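# Hang a picture frame level on a wall screw

## Task

Get the picture frame hanging level on the screw with nothing supporting it but the screw: it must rest on the screw's shank (not on its head), at the point where it balances. The display board is free-standing, not fixed, and must still be upright by itself when you finish.

## Robot and tools

Robot: two arms, left_arm and right_arm, each ending in a two-finger gripper. Every position and orientation lives in one scene frame: origin at table-top height, halfway between the two arms' nominal bases, +x pointing out over the table, +z up, and left_arm on the +y side. Image left and right do not match arm names. Actual bases sit slightly away from nominal; a BASES line, if shown, gives their calibrated spots. Reported hand positions and orientations can be wrong by a few centimetres, more at long reach.

Gripper axes: fingers extend along the gripper's +z and open and close along its y. end_effector_position is the point between the pads, roughly 5 mm short of the fingertips. Orientation is a quaternion written w first (qw, qx, qy, qz).

A row is always 16 plain numbers covering both arms, even if one is idle: x, y, z, qw, qx, qy, qz, opening for left_arm, then those 8 for right_arm. x, y, z are an absolute target for that gripper in metres, scene frame; the quaternion is an absolute target orientation. Opening runs from -1 (closed) to +1 (fully open, 0.070 m); going fully open to closed takes about 1 s. To hold an arm still or keep its orientation, repeat the exact pose from the last result taken before it started holding, plus the wanted opening; do not copy a drifted reading each time. To grasp, command an opening about 0.05 below grip_measured at first contact for full force, less below for a softer hold. Thin parts (under about 2 mm) are gripped more weakly.

execute_actions takes "actions", a list holding zero or one item. Empty list: returns the full state with pictures. One item with "rows" (1 to 15 rows) and "steps" (5 to 15, default 15; each step 1/30 s): each row plays for one step and the final row repeats to fill. An item with only "steps" (up to 300) waits, counted from the previous result, so your reply time is included. A target lying over 0.6 m from the arm's last reported position along any gripper axis gets the call refused and nothing is sent. Optional "cameras": list of names, ["all"], or []; pictures come only with an empty list or when asked.

move takes "target": one 16-number row or a list of up to 15 rows (absolute poses as above, no 0.6 m rule), and drives each gripper in a straight line there, all arms finishing together in 0.5 s to at most 10 s. "speed" in m/s, 0.002 to 0.5 (default 0.25; turning up to twice that in rad/s), one value or one per target. "blend" in metres rounds corners at intermediate targets. "blocking"=false returns about 0.5 s in. Openings in the first target are sent at the start; openings in later targets are applied after the arms halt there. Paths ignore obstacles and the other arm, grippers lag and overshoot more at higher speed, and faster contact or a target set deeper past contact presses harder. The result adds a "move:" line: done, off_target, moving, held, fault, plus limits such as paced (pose clipped) or held (steps withheld). done/off_target says nothing about contact. Avoid paths passing near an arm's own base; they can flip its shoulder posture.

wait takes "seconds" (0 to 10) and lets the scene run; it ends early if a move finishes. stop brakes a running move (needs braking room). zoom_image takes "camera" (cam_head_left, cam_head_right, cam_left_wrist, cam_right_wrist) and "region" [x0, y0, x1, y1] in image pixels, origin top-left, at most 504 by 504, from that camera's latest image. finished_scene takes "scene", the current scene's integer number (1 to 2), and is final; call it only once the frame hangs and the board stands unaided.

Control details: each step the commanded pose is clipped to within 70 mm and 16 degrees of the measured pose, so far targets need several actions. Joint targets move at most 3 rad/s. Each result is taken 5 steps before the action ends; those steps run during your next reply, and the sim keeps running while you think. A HELD step keeps being retried. Hand target in a result is what the controller is currently chasing.

Result lines: end_effector_position and end_effector_quat_wxyz per arm, grip_measured (same scale as opening), Joint positions (last value is opening in metres), joint torques (include arm weight, offsets and noise; positive means toward larger joint values), Hand target when an arm is off its command, temperatures once changed, MOTOR HOT from 65 °C. Cameras are four 896x504 images; calibration data is given per camera.

Avoid: dropping or throwing the frame, releasing it while it still moves, knocking the board over, anything leaving the table, fast impacts and hard presses, and arms contacting each other (the clearance check does not always stop this, and it can fail the task). Contact torque at a joint's load limit (21.6 N m for waist, shoulder, elbow; 7.52 N m for wrist joints, whose motors give only about 4 N m) halts that arm for 10 s. At 80 °C a motor fault makes the arm go limp and drop its load, so do not hold loads, stretch out, or push at unreachable poses for long. Occasional external tugs on held parts or pushes on loose objects may occur. Faster and smoother solutions with less motor effort are preferred.

Each tool is called as name(argument=value, ...), one argument or row to a line, values as JSON.

## Session

execute_actions(
  actions=[],
  cameras=["all"],
)

Scene clock: 0.00 s of 4500.00 s.
left_arm: end_effector_position=(+0.3510, +0.5999, +0.2155) grip_measured=+0.59 end_effector_quat_wxyz=(+0.247, -0.380, +0.744, +0.491) | right_arm: end_effector_position=(+0.3748, -0.3621, +0.2306) grip_measured=+0.98 end_effector_quat_wxyz=(+0.266, -0.127, +0.954, +0.046)
Joint positions: left_arm=[0.435 2.012 -1.399 1.391 1.016 -1.325 0.056] | right_arm=[-0.326 1.505 -1.187 0.405 0.93 -0.792 0.069]
Joint torques (N m): no reading
Motor temperatures (°C): left_arm=[31 31 32 33 36 30] | right_arm=[30 30 33 35 39 32]
Hand target: left_arm +0.3510, +0.5999, +0.2155; +0.247, -0.380, +0.744, +0.491 | right_arm +0.3748, -0.3621, +0.2306; +0.266, -0.127, +0.954, +0.046

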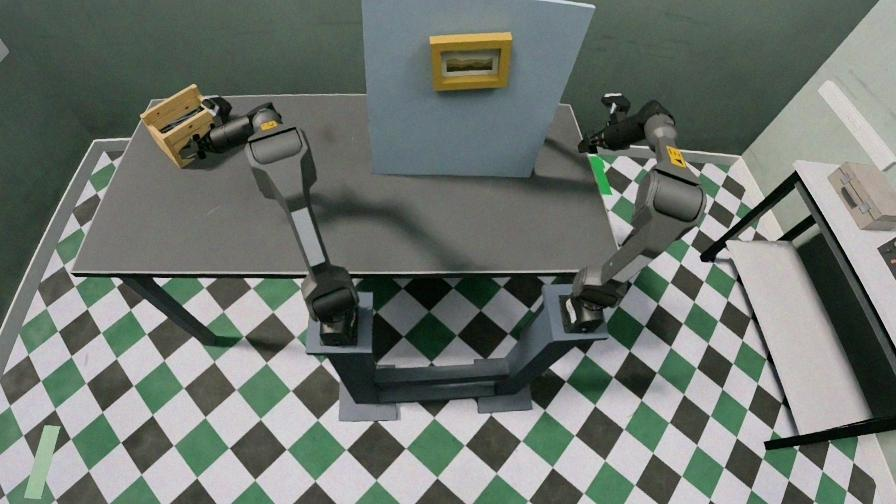

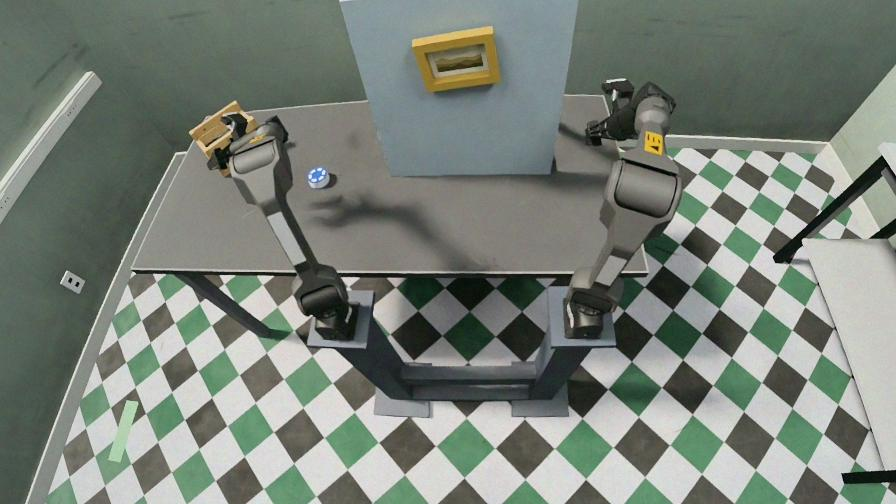

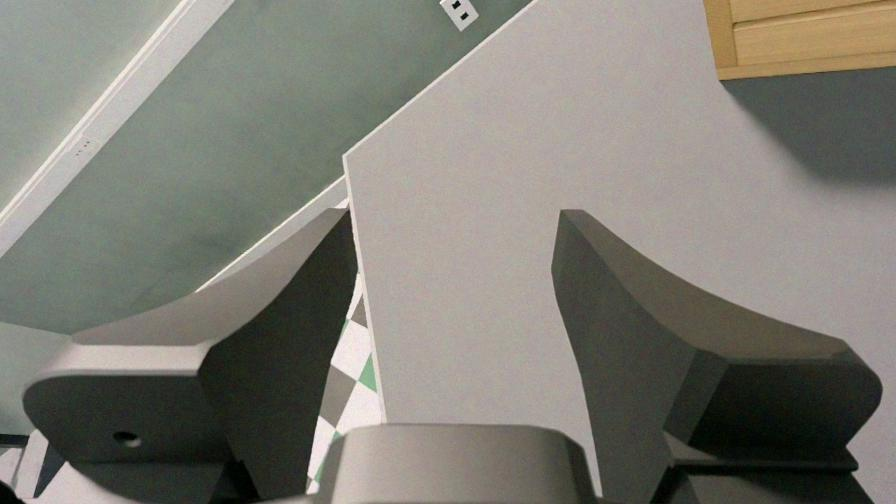

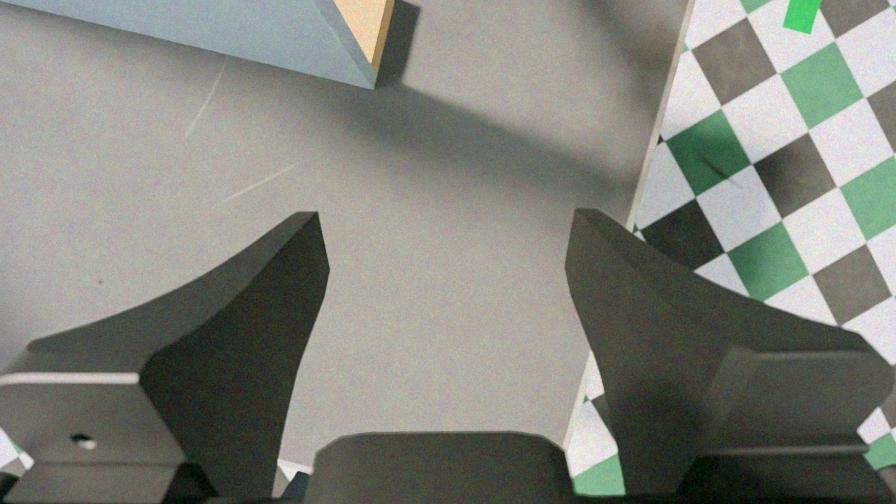

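zoom_image(
  camera="cam_head_left",
  region=[360, 0, 600, 190],
)

zoom_image(
  camera="cam_head_right",
  region=[390, 10, 520, 110],
)

zoom_image(
  camera="cam_head_left",
  region=[410, 10, 540, 110],
)

Scaled by 2.100 from the camera's 896x504 image, which has a finer 1280x720 frame.

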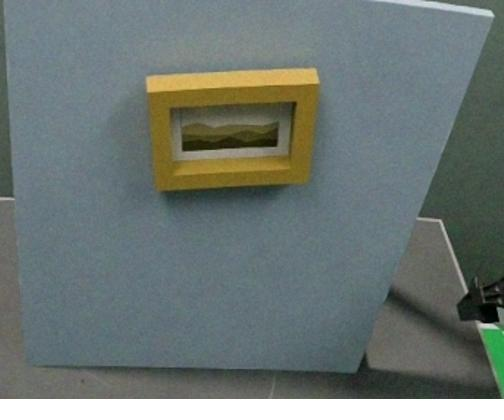

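Scaled by 3.877 from the camera's 896x504 image, which has a finer 1280x720 frame.

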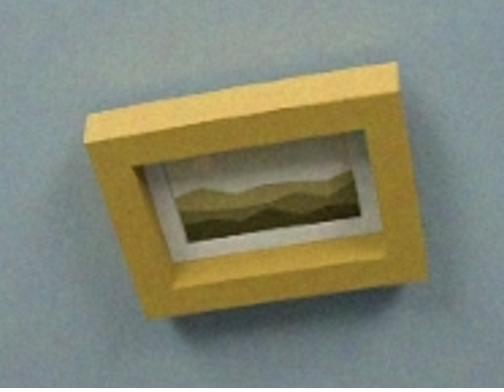

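Scaled by 3.877 from the camera's 896x504 image, which has a finer 1280x720 frame.

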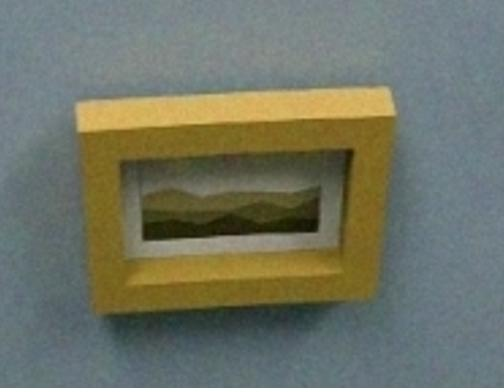

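move(
  target=[0.3510, 0.5999, 0.2155, 0.247, -0.380, 0.744, 0.491, 0.59, 0.30, -0.10, 0.38, 0.8969, 0, 0.4423, 0, 0.98],
  speed=0.2,
  cameras=["cam_right_wrist", "cam_head_left"],
)

Scene clock: 16.00 s of 4500.00 s.
left_arm: end_effector_position=(+0.3508, +0.6000, +0.2155) grip_measured=+0.59 end_effector_quat_wxyz=(+0.247, -0.380, +0.744, +0.491) | right_arm: end_effector_position=(+0.3001, -0.0999, +0.3813) grip_measured=+0.98 end_effector_quat_wxyz=(+0.811, -0.128, +0.567, +0.064)
Joint positions: left_arm=[0.435 2.013 -1.399 1.391 1.018 -1.325 0.056] | right_arm=[1.04 1.296 -0.511 0.72 -1.225 -0.707 0.069]
Joint torques (N m): left_arm=[-0.95 -7.53 -3.07 0.51 0.48 -0.14] | right_arm=[-0.49 -2.45 -3.11 -0.59 -0.6 0.27]
Hand target: left_arm +0.3510, +0.5999, +0.2155; +0.247, -0.380, +0.744, +0.491 | right_arm +0.3002, -0.1002, +0.3803; +0.810, -0.129, +0.568, +0.064
Off the commanded pose: left_arm 0.000 m, 0 deg | right_arm 0.001 m, 24 deg; orientation clipped.
joint sent to its limit (right arm) — joint 5 (wrist pitch), lower limit.
Kept back: nothing.
move: off_target (right_arm); limits=paced
camera_calibration:
cam_right_wrist: T_world_to_cam=[[0.25409, -0.962393, 0.0961159, -0.208419], [-0.284493, -0.169351, -0.943601, 0.421961], [0.924393, 0.212416, -0.316825, -0.0169879], [0, 0, 0, 1]]
Images, in order: cam_head_left, cam_right_wrist.

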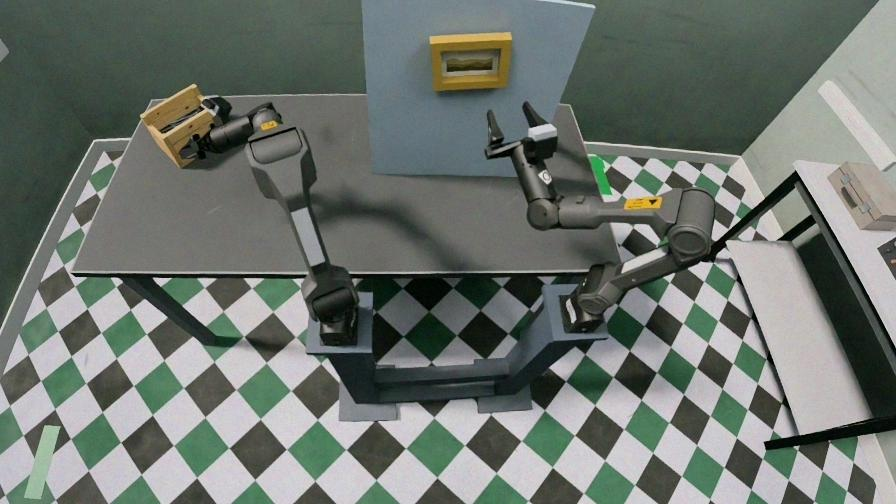

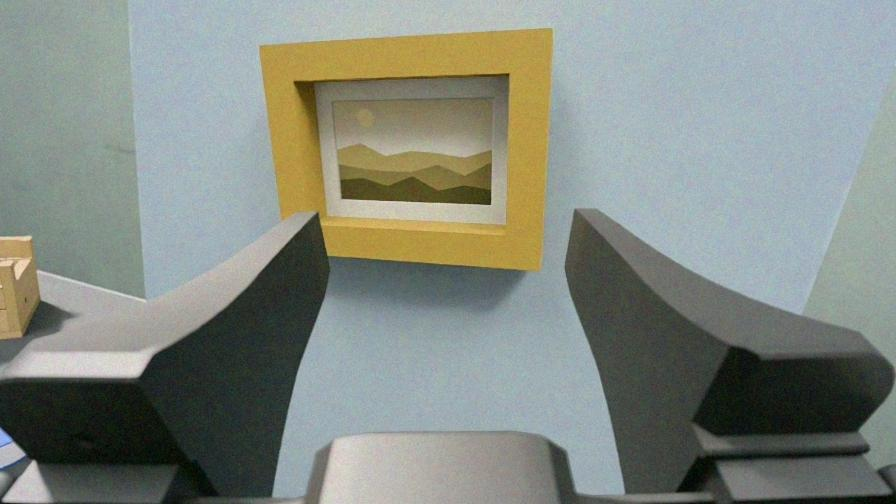

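move(
  target=[
    [0.3510, 0.5999, 0.2155, 0.247, -0.380, 0.744, 0.491, 0.59, 0.30, -0.22, 0.42, 0.2305, 0.2305, 0.6685, 0.6685, 0.98],
    [0.3510, 0.5999, 0.2155, 0.247, -0.380, 0.744, 0.491, 0.59, 0.40, -0.20, 0.43, 0.2305, 0.2305, 0.6685, 0.6685, 0.98],
  ],
  speed=0.2,
  blend=0.03,
  cameras=["cam_right_wrist", "cam_head_left"],
)

Scene clock: 24.97 s of 4500.00 s.
left_arm: end_effector_position=(+0.3508, +0.6000, +0.2155) grip_measured=+0.59 end_effector_quat_wxyz=(+0.247, -0.380, +0.744, +0.491) | right_arm: end_effector_position=(+0.4002, -0.1996, +0.4301) grip_measured=+0.98 end_effector_quat_wxyz=(+0.230, +0.230, +0.669, +0.669)
Joint positions: left_arm=[0.435 2.013 -1.399 1.391 1.018 -1.325 0.056] | right_arm=[-0.249 1.474 -1.195 1.65 1.188 -0.208 0.069]
Joint torques (N m): left_arm=[-0.61 -7.73 -3.06 0.63 0.4 -0.08] | right_arm=[-0.48 -5.76 -3.43 1 0.15 0.04]
Off the commanded pose: left_arm 0.000 m, 0 deg | right_arm 0.000 m, 0 deg.
Kept back: nothing.
move: done; limits=paced
camera_calibration:
cam_right_wrist: T_world_to_cam=[[-0.0363108, 0.0160729, -0.999211, 0.448192], [-0.999318, 0.00614085, 0.0364134, 0.3792], [0.00672128, 0.999852, 0.0158389, 0.308463], [0, 0, 0, 1]]
Images, in order: cam_head_left, cam_right_wrist.

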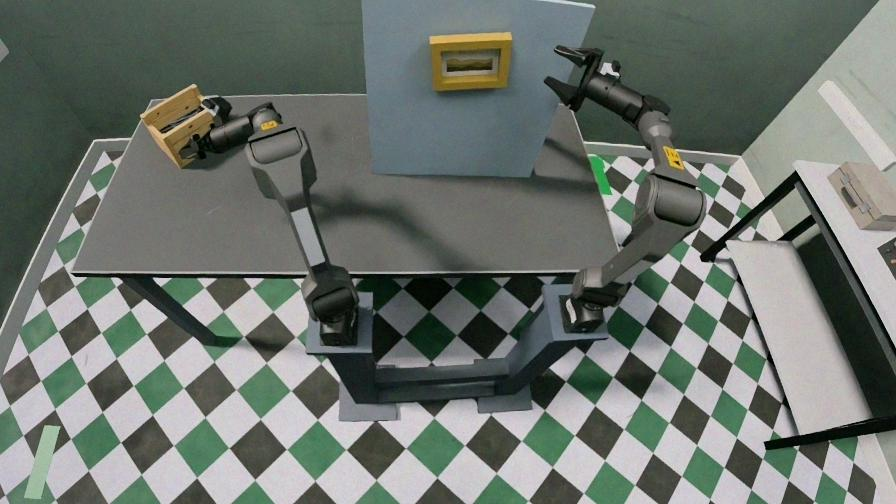

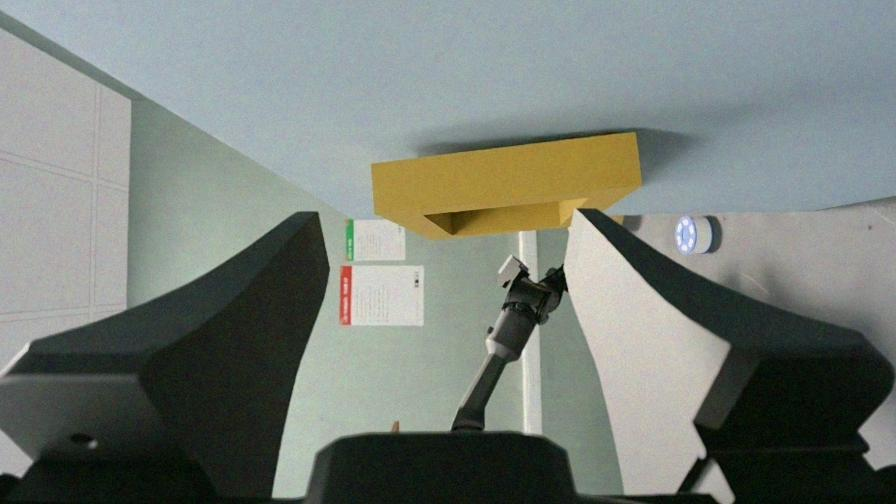

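zoom_image(
  camera="cam_right_wrist",
  region=[340, 90, 680, 260],
)

zoom_image(
  camera="cam_right_wrist",
  region=[580, 100, 896, 278],
)

Scaled by 1.482 from the camera's 896x504 image, which has a finer 1280x720 frame.

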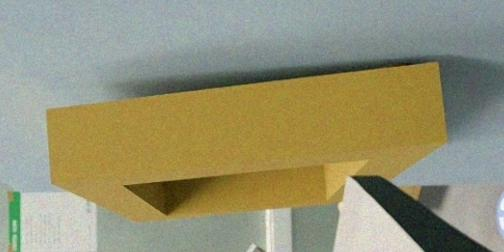

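Scaled by 1.595 from the camera's 896x504 image, which has a finer 1280x720 frame.

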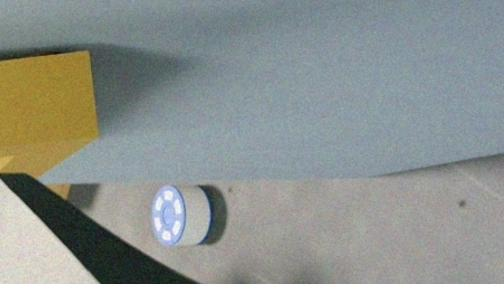

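move(
  target=[
    [0.3510, 0.5999, 0.2155, 0.247, -0.380, 0.744, 0.491, 0.59, 0.30, -0.12, 0.46, 0.1115, 0, 0.9938, 0, 0.98],
    [0.3510, 0.5999, 0.2155, 0.247, -0.380, 0.744, 0.491, 0.59, 0.37, -0.05, 0.47, 0.1115, 0, 0.9938, 0, 0.98],
  ],
  speed=0.2,
  blend=0.03,
  cameras=["cam_right_wrist", "cam_head_left"],
)

Scene clock: 32.97 s of 4500.00 s.
left_arm: end_effector_position=(+0.3508, +0.6000, +0.2155) grip_measured=+0.59 end_effector_quat_wxyz=(+0.247, -0.380, +0.744, +0.491) | right_arm: end_effector_position=(+0.3703, -0.0501, +0.4698) grip_measured=+0.98 end_effector_quat_wxyz=(+0.400, -0.023, +0.893, +0.205)
Joint positions: left_arm=[0.435 2.013 -1.399 1.391 1.018 -1.325 0.056] | right_arm=[0.72 1.658 -2.134 -0.168 1.216 0.625 0.069]
Joint torques (N m): left_arm=[-0.45 -7.8 -2.96 0.66 0.29 -0.02] | right_arm=[0.63 -6.76 -3.11 -0.33 0.04 0.23]
Hand target: left_arm +0.3510, +0.5999, +0.2155; +0.247, -0.380, +0.744, +0.491 | right_arm +0.3700, -0.0501, +0.4696; +0.399, -0.023, +0.893, +0.205
Off the commanded pose: left_arm 0.000 m, 0 deg | right_arm 0.000 m, 42 deg; orientation clipped.
joint sent to its limit (right arm) — joint 5 (wrist pitch), upper limit.
Kept back: nothing.
move: off_target (right_arm); limits=paced
camera_calibration:
cam_right_wrist: T_world_to_cam=[[0.171516, -0.913079, -0.369958, 0.0651803], [-0.975072, -0.103675, -0.196177, 0.441723], [0.14077, 0.394383, -0.9081, 0.512572], [0, 0, 0, 1]]
Images, in order: cam_head_left, cam_right_wrist.

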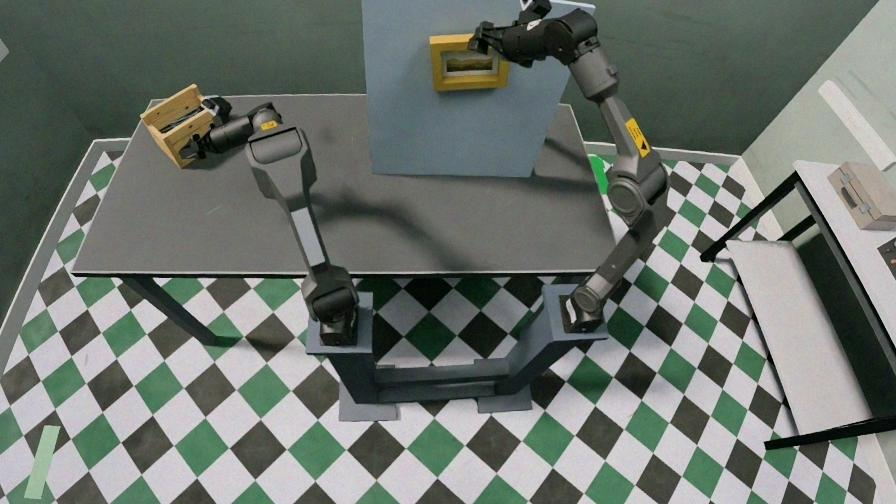

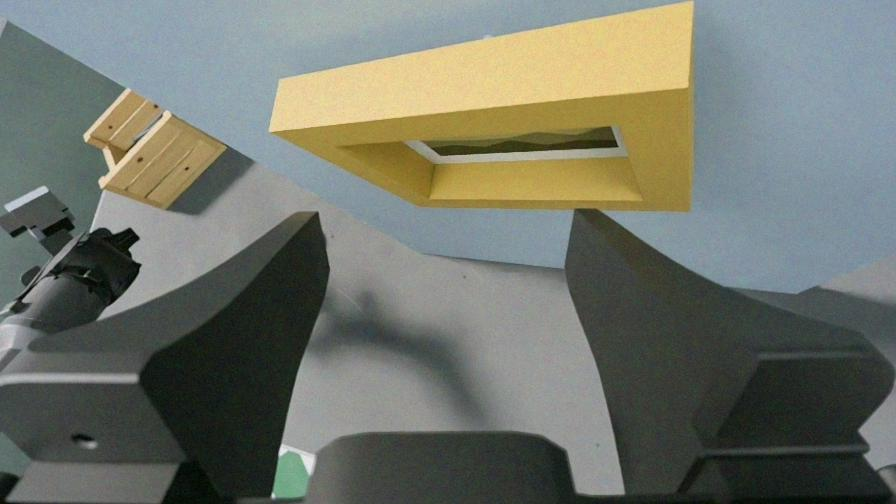

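zoom_image(
  camera="cam_right_wrist",
  region=[400, 0, 580, 100],
)

zoom_image(
  camera="cam_right_wrist",
  region=[260, 0, 720, 230],
)

Scaled by 2.800 from the camera's 896x504 image, which has a finer 1280x720 frame.

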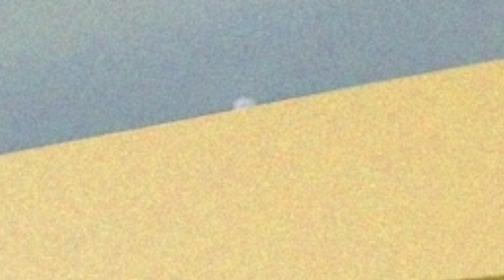

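Scaled by 1.096 from the camera's 896x504 image, which has a finer 1280x720 frame.

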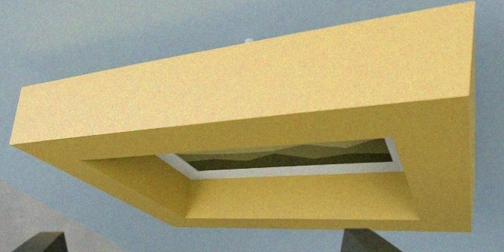

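move(
  target=[
    [0.3510, 0.5999, 0.2155, 0.247, -0.380, 0.744, 0.491, 0.59, 0.37, -0.06, 0.52, 0.4, -0.023, 0.893, 0.205, 0.98],
    [0.3510, 0.5999, 0.2155, 0.247, -0.380, 0.744, 0.491, 0.59, 0.40, -0.06, 0.52, 0.4, -0.023, 0.893, 0.205, 0.98],
  ],
  speed=0.15,
  cameras=["cam_right_wrist", "cam_head_left"],
)

zoom_image(
  camera="cam_right_wrist",
  region=[260, 0, 720, 260],
)

Scene clock: 36.30 s of 4500.00 s.
left_arm: end_effector_position=(+0.3508, +0.6000, +0.2155) grip_measured=+0.59 end_effector_quat_wxyz=(+0.247, -0.380, +0.744, +0.491) | right_arm: end_effector_position=(+0.4005, -0.0601, +0.5191) grip_measured=+0.98 end_effector_quat_wxyz=(+0.455, -0.024, +0.858, +0.238)
Joint positions: left_arm=[0.435 2.013 -1.399 1.391 1.018 -1.325 0.056] | right_arm=[0.622 1.756 -2.39 -0.083 1.216 0.525 0.069]
Joint torques (N m): left_arm=[-0.36 -8.01 -2.8 0.7 0.29 0.02] | right_arm=[0.6 -7.2 -3.22 -0.27 0.03 0.12]
Hand target: left_arm +0.3510, +0.5999, +0.2155; +0.247, -0.380, +0.744, +0.491 | right_arm +0.3999, -0.0601, +0.5195; +0.455, -0.024, +0.858, +0.238
Off the commanded pose: left_arm 0.000 m, 0 deg | right_arm 0.001 m, 8 deg.
joint sent to its limit (right arm) — joint 5 (wrist pitch), upper limit.
Kept back: nothing.
move: off_target (right_arm)
camera_calibration:
cam_right_wrist: T_world_to_cam=[[0.227619, -0.882395, -0.411787, 0.0702498], [-0.941469, -0.0914413, -0.324461, 0.533745], [0.248649, 0.461538, -0.851561, 0.488543], [0, 0, 0, 1]]
Images, in order: cam_head_left, cam_right_wrist.

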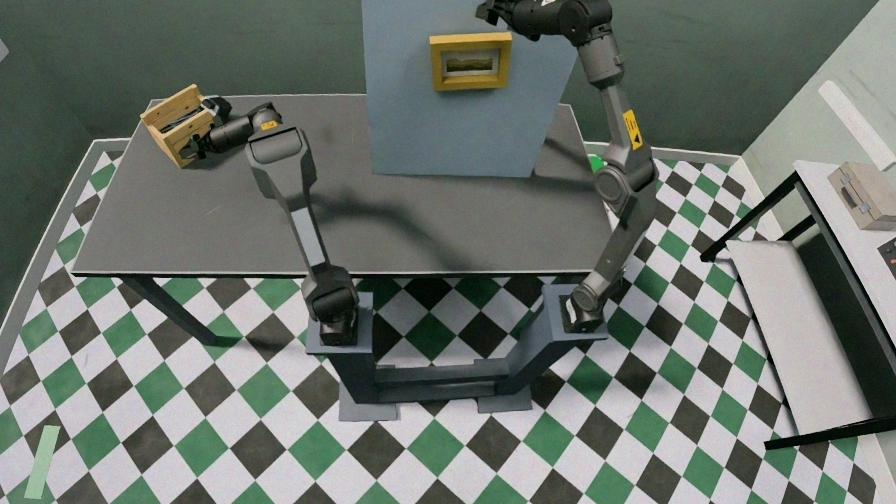

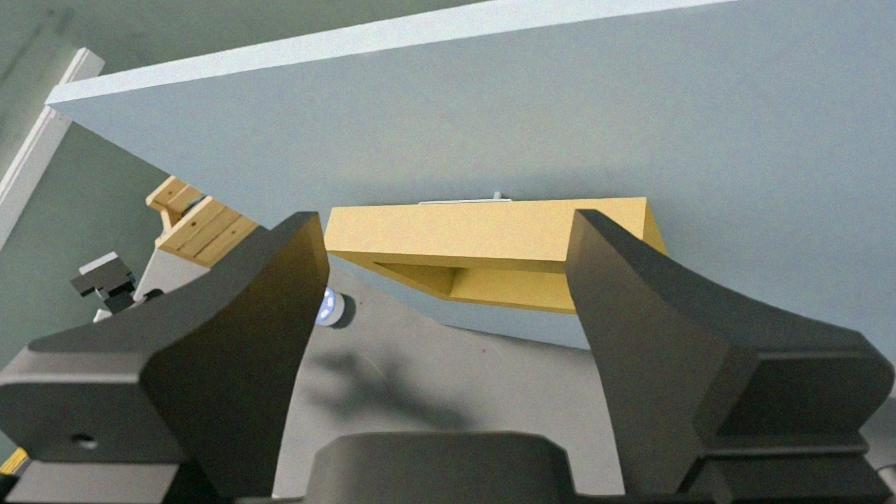

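Scaled by 1.096 from the camera's 896x504 image, which has a finer 1280x720 frame.

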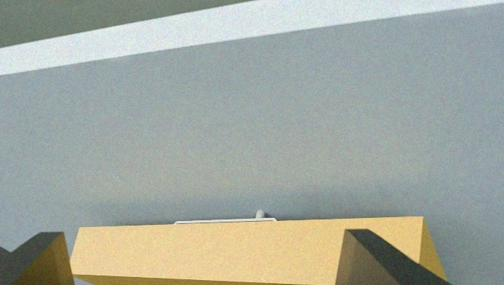

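zoom_image(
  camera="cam_right_wrist",
  region=[400, 170, 540, 230],
)

zoom_image(
  camera="cam_right_wrist",
  region=[460, 180, 530, 215],
)

Scaled by 3.600 from the camera's 896x504 image, which has a finer 1280x720 frame.

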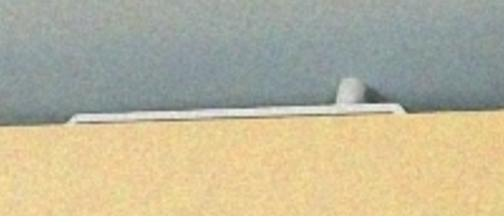

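Scaled by 7.200 from the camera's 896x504 image, which has a finer 1280x720 frame.

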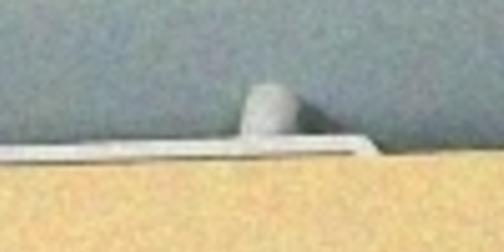

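move(
  target=[
    [0.28, 0.48, 0.34, 0.247, -0.380, 0.744, 0.491, -1, 0.4, -0.06, 0.52, 0.455, -0.024, 0.858, 0.238, 0.98],
    [0.24, 0.26, 0.46, 0.6744, 0.2128, 0.6743, -0.2128, -1, 0.4, -0.06, 0.52, 0.455, -0.024, 0.858, 0.238, 0.98],
  ],
  speed=0.25,
  cameras=["cam_left_wrist", "cam_head_left", "cam_head_right"],
)

Scene clock: 48.10 s of 4500.00 s.
left_arm: end_effector_position=(+0.2412, +0.2597, +0.4602) grip_measured=-1.00 end_effector_quat_wxyz=(+0.753, +0.016, +0.657, -0.046) | right_arm: end_effector_position=(+0.4001, -0.0601, +0.5196) grip_measured=+0.98 end_effector_quat_wxyz=(+0.455, -0.024, +0.857, +0.238)
Joint positions: left_arm=[1.156 0.659 -0.704 -1.67 1.223 1.444 0] | right_arm=[0.623 1.755 -2.39 -0.084 1.216 0.525 0.069]
Joint torques (N m): left_arm=[-0.66 -0.66 -2.93 -0.8 -0.01 0.01] | right_arm=[0.62 -5.33 -3.95 -0.21 0.03 0.15]
Hand target: left_arm +0.2411, +0.2595, +0.4600; +0.753, +0.016, +0.657, -0.046 | right_arm +0.4000, -0.0600, +0.5199; +0.456, -0.024, +0.857, +0.238
Off the commanded pose: left_arm 0.001 m, 31 deg; orientation clipped | right_arm 0.000 m, 0 deg.
joint sent to its limit (left arm) — joint 5 (wrist pitch), upper limit.
joint sent to its limit (right arm) — joint 5 (wrist pitch), upper limit.
Kept back: nothing.
move: off_target (left_arm); limits=paced
camera_calibration:
cam_left_wrist: T_world_to_cam=[[-0.0656185, -0.997463, 0.027598, 0.265684], [-0.442711, 0.00431512, -0.896654, 0.518834], [0.89426, -0.071055, -0.441871, 0.127834], [0, 0, 0, 1]]
Images, in order: cam_head_left, cam_head_right, cam_left_wrist.

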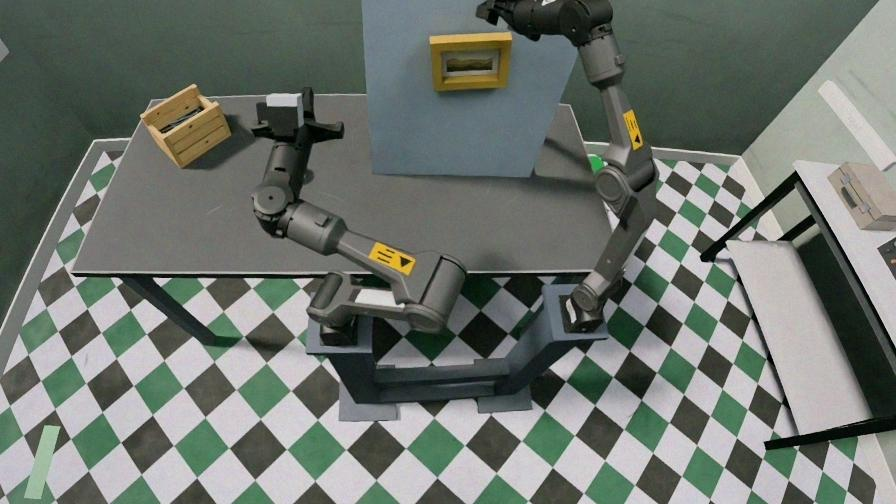

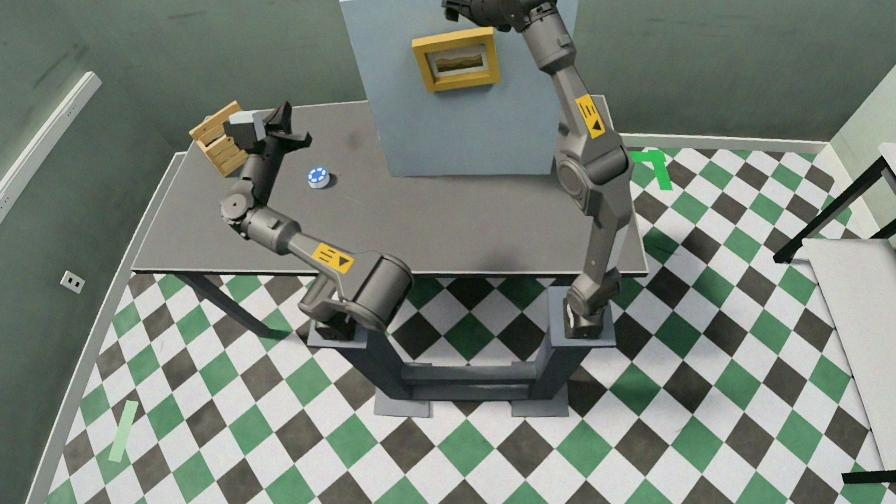

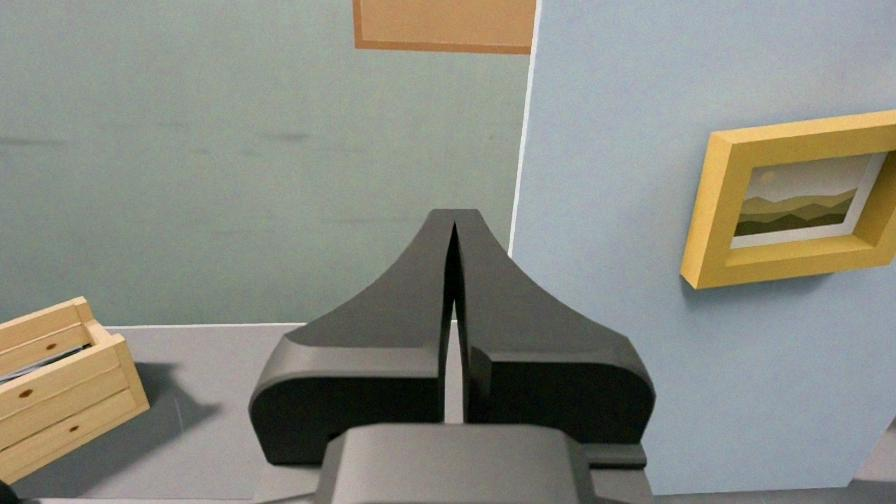

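move(
  target=[0.39, 0.13, 0.45, 0.6744, 0.2128, 0.6743, -0.2128, -1, 0.4, -0.06, 0.52, 0.455, -0.024, 0.858, 0.238, 0.98],
  speed=0.15,
  cameras=["cam_left_wrist", "cam_head_left", "cam_right_wrist"],
)

Scene clock: 50.53 s of 4500.00 s.
left_arm: end_effector_position=(+0.3907, +0.1299, +0.4496) grip_measured=-1.00 end_effector_quat_wxyz=(+0.674, +0.213, +0.675, -0.213) | right_arm: end_effector_position=(+0.4001, -0.0601, +0.5196) grip_measured=+0.98 end_effector_quat_wxyz=(+0.455, -0.024, +0.857, +0.238)
Joint positions: left_arm=[0.107 1.277 -1.089 -1.685 0.719 1.722 0] | right_arm=[0.623 1.755 -2.39 -0.084 1.216 0.525 0.069]
Joint torques (N m): left_arm=[0.17 -5.24 -2.8 -0.68 0.09 -0.2] | right_arm=[0.56 -5.42 -3.91 -0.18 0.03 0.11]
Off the commanded pose: left_arm 0.001 m, 0 deg | right_arm 0.000 m, 0 deg.
joint sent to its limit (right arm) — joint 5 (wrist pitch), upper limit.
Kept back: nothing.
move: done
camera_calibration:
cam_left_wrist: T_world_to_cam=[[-0.555227, -0.831626, -0.0109809, 0.333414], [-0.461358, 0.318953, -0.8279, 0.511626], [0.692005, -0.454607, -0.560769, 0.162486], [0, 0, 0, 1]]
cam_right_wrist: T_world_to_cam=[[0.227849, -0.882129, -0.41223, 0.0706836], [-0.941213, -0.0910928, -0.325301, 0.533881], [0.249406, 0.462116, -0.851026, 0.488496], [0, 0, 0, 1]]
Images, in order: cam_head_left, cam_left_wrist, cam_right_wrist.

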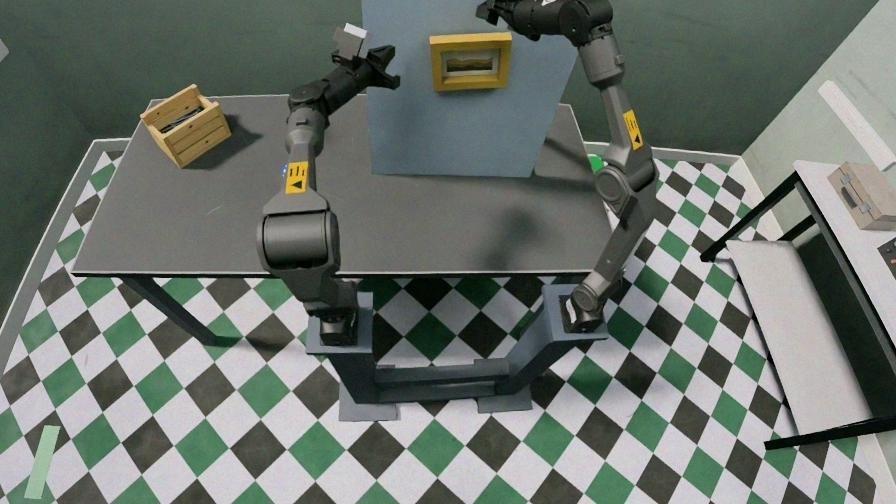

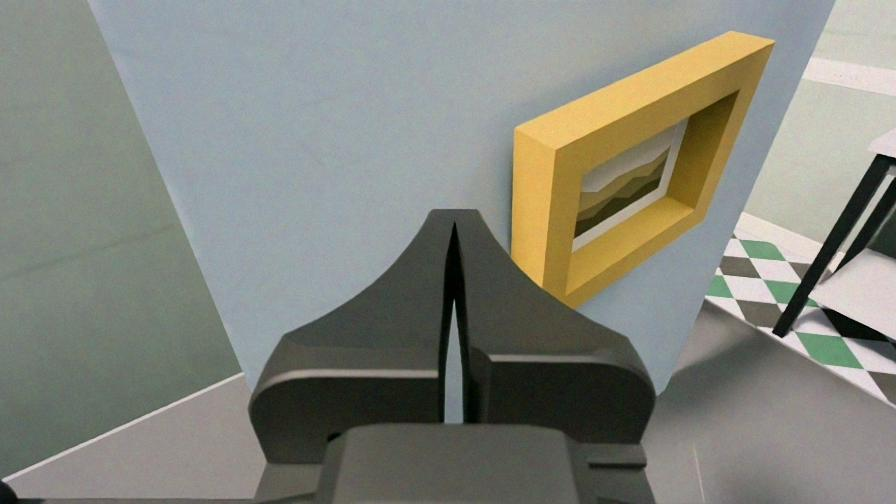

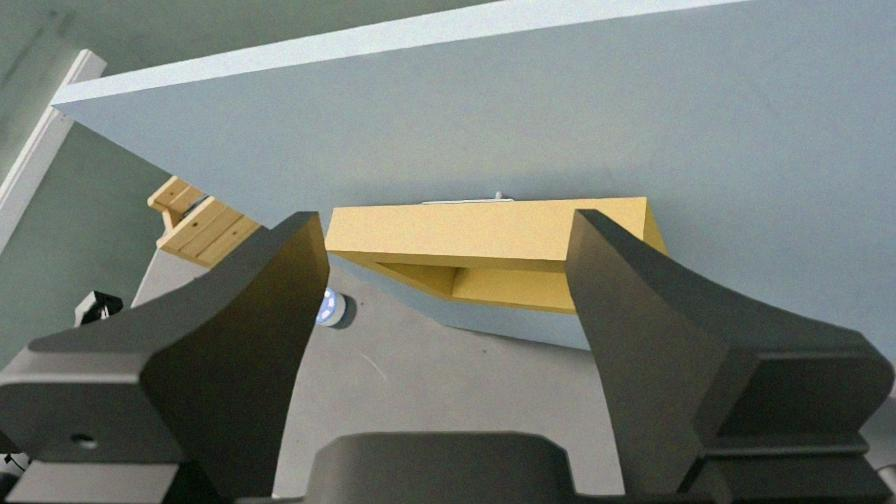

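move(
  target=[
    [0.415, 0.11, 0.438, 0.6744, 0.2128, 0.6743, -0.2128, -1, 0.4, -0.06, 0.52, 0.455, -0.024, 0.858, 0.238, 0.98],
    [0.438, 0.078, 0.438, 0.6744, 0.2128, 0.6743, -0.2128, -1, 0.4, -0.06, 0.52, 0.455, -0.024, 0.858, 0.238, 0.98],
  ],
  speed=0.08,
  blend=0.02,
  cameras=["cam_left_wrist", "cam_head_left", "cam_right_wrist"],
)

zoom_image(
  camera="cam_left_wrist",
  region=[380, 80, 680, 250],
)

zoom_image(
  camera="cam_right_wrist",
  region=[260, 160, 680, 280],
)

Scene clock: 53.27 s of 4500.00 s.
left_arm: end_effector_position=(+0.4383, +0.0776, +0.4381) grip_measured=-1.00 end_effector_quat_wxyz=(+0.663, +0.218, +0.684, -0.212) | right_arm: end_effector_position=(+0.4001, -0.0601, +0.5196) grip_measured=+0.98 end_effector_quat_wxyz=(+0.455, -0.024, +0.857, +0.238)
Joint positions: left_arm=[-0.113 1.451 -1.23 -1.752 0.509 1.794 0] | right_arm=[0.623 1.755 -2.39 -0.084 1.216 0.525 0.069]
Joint torques (N m): left_arm=[0.51 -5.96 -2.97 -0.36 0.32 -0.21] | right_arm=[0.58 -5.46 -3.86 -0.15 0.03 0.07]
Hand target: left_arm +0.4380, +0.0781, +0.4383; +0.664, +0.218, +0.684, -0.212 | right_arm +0.4000, -0.0600, +0.5199; +0.456, -0.024, +0.857, +0.238
Off the commanded pose: left_arm 0.001 m, 2 deg | right_arm 0.000 m, 0 deg.
joint read past its limit (left arm) — joint 4 (forearm roll), lower limit.
joint sent to its limit (left arm) — joint 4 (forearm roll), lower limit.
joint sent to its limit (right arm) — joint 5 (wrist pitch), upper limit.
Kept back: nothing.
move: done; blend cut to 0.0171 m at target 1
camera_calibration:
cam_left_wrist: T_world_to_cam=[[-0.561024, -0.827714, -0.0119027, 0.31887], [-0.478483, 0.335982, -0.811277, 0.539711], [0.675504, -0.449451, -0.584541, 0.116584], [0, 0, 0, 1]]
cam_right_wrist: T_world_to_cam=[[0.227849, -0.882129, -0.41223, 0.0706836], [-0.941213, -0.0910928, -0.325301, 0.533881], [0.249406, 0.462116, -0.851026, 0.488496], [0, 0, 0, 1]]
Images, in order: cam_head_left, cam_left_wrist, cam_right_wrist.

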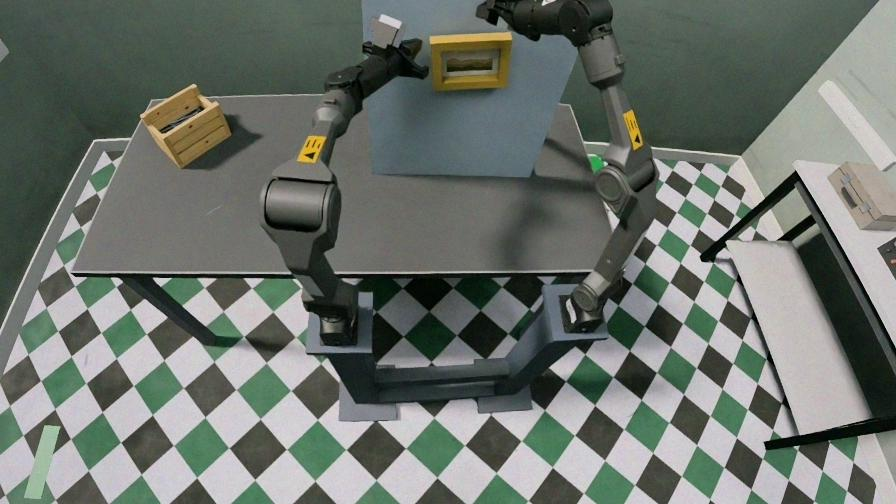

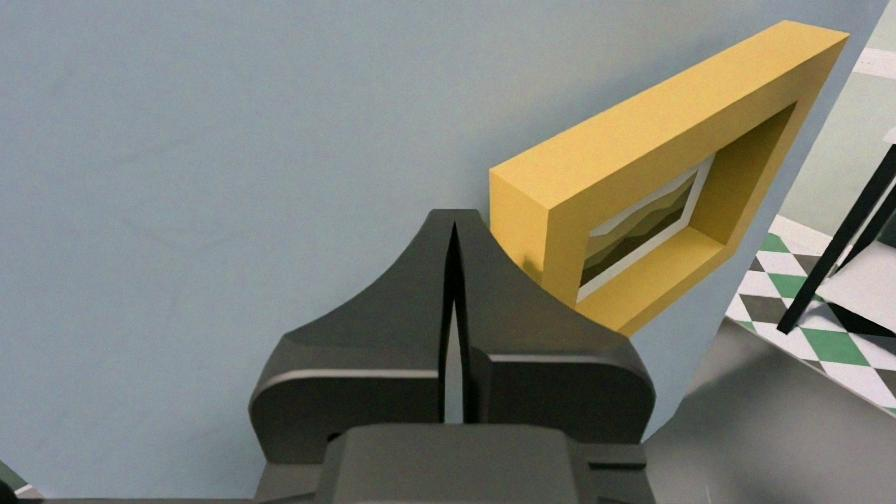

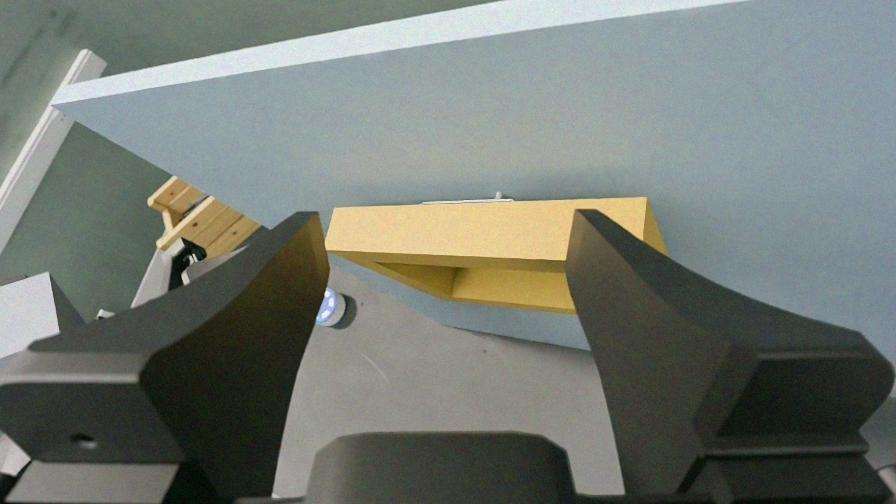

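Scaled by 1.680 from the camera's 896x504 image, which has a finer 1280x720 frame.

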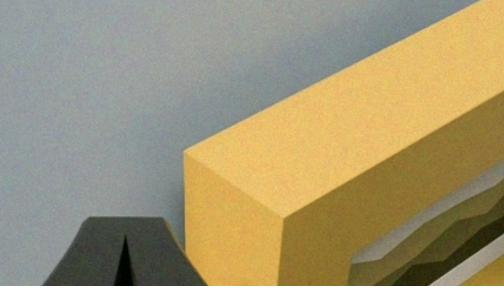

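Scaled by 1.200 from the camera's 896x504 image, which has a finer 1280x720 frame.

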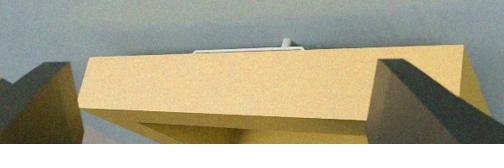

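move(
  target=[0.438, 0.060, 0.438, 0.663, 0.218, 0.684, -0.212, -1, 0.4, -0.06, 0.52, 0.455, -0.024, 0.858, 0.238, 0.98],
  speed=0.03,
  cameras=["cam_left_wrist", "cam_right_wrist"],
)

zoom_image(
  camera="cam_left_wrist",
  region=[380, 80, 680, 250],
)

zoom_image(
  camera="cam_right_wrist",
  region=[400, 170, 540, 230],
)

Scene clock: 54.93 s of 4500.00 s.
left_arm: end_effector_position=(+0.4384, +0.0618, +0.4388) grip_measured=-1.00 end_effector_quat_wxyz=(+0.661, +0.217, +0.687, -0.210) | right_arm: end_effector_position=(+0.4001, -0.0601, +0.5196) grip_measured=+0.98 end_effector_quat_wxyz=(+0.455, -0.024, +0.857, +0.238)
Joint positions: left_arm=[-0.178 1.458 -1.246 -1.752 0.438 1.787 0] | right_arm=[0.623 1.755 -2.39 -0.084 1.216 0.525 0.069]
Joint torques (N m): left_arm=[-3.93 -4.15 -4.04 -0.36 1.71 -0.13] | right_arm=[0.51 -5.48 -3.79 -0.13 0.03 0.05]
Off the commanded pose: left_arm 0.002 m, 0 deg | right_arm 0.000 m, 0 deg.
joint sent to its limit (left arm) — joint 4 (forearm roll), lower limit.
joint sent to its limit (right arm) — joint 5 (wrist pitch), upper limit.
Kept back: nothing.
move: done
camera_calibration:
cam_left_wrist: T_world_to_cam=[[-0.556805, -0.830561, -0.0117214, 0.304172], [-0.485191, 0.336659, -0.807001, 0.54662], [0.674209, -0.443655, -0.590434, 0.112629], [0, 0, 0, 1]]
cam_right_wrist: T_world_to_cam=[[0.227849, -0.882129, -0.41223, 0.0706836], [-0.941213, -0.0910928, -0.325301, 0.533881], [0.249406, 0.462116, -0.851026, 0.488496], [0, 0, 0, 1]]
Images, in order: cam_left_wrist, cam_right_wrist.

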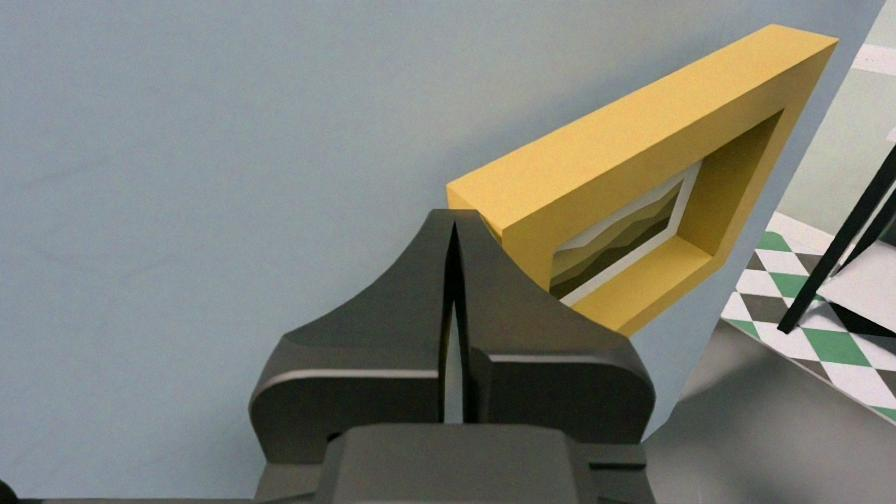

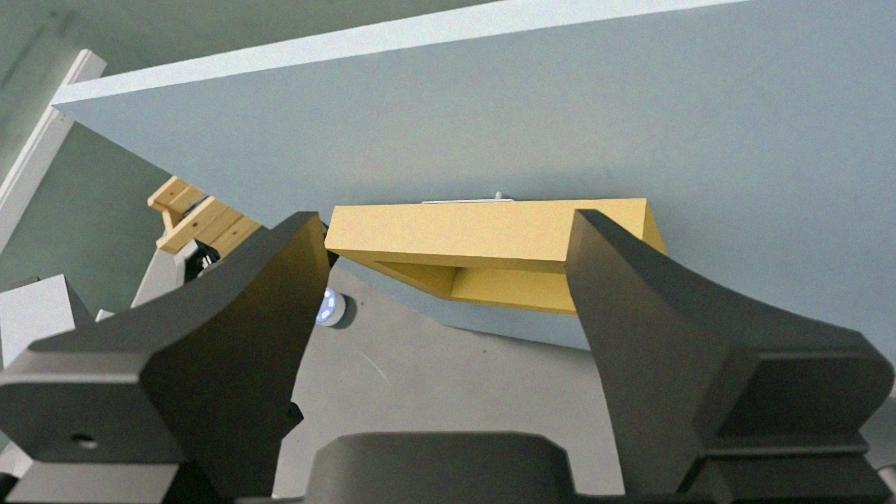

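Scaled by 1.680 from the camera's 896x504 image, which has a finer 1280x720 frame.

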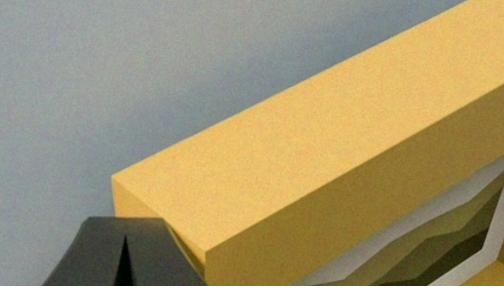

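Scaled by 3.600 from the camera's 896x504 image, which has a finer 1280x720 frame.

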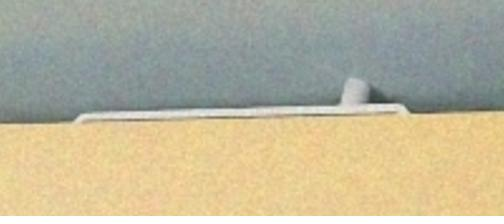

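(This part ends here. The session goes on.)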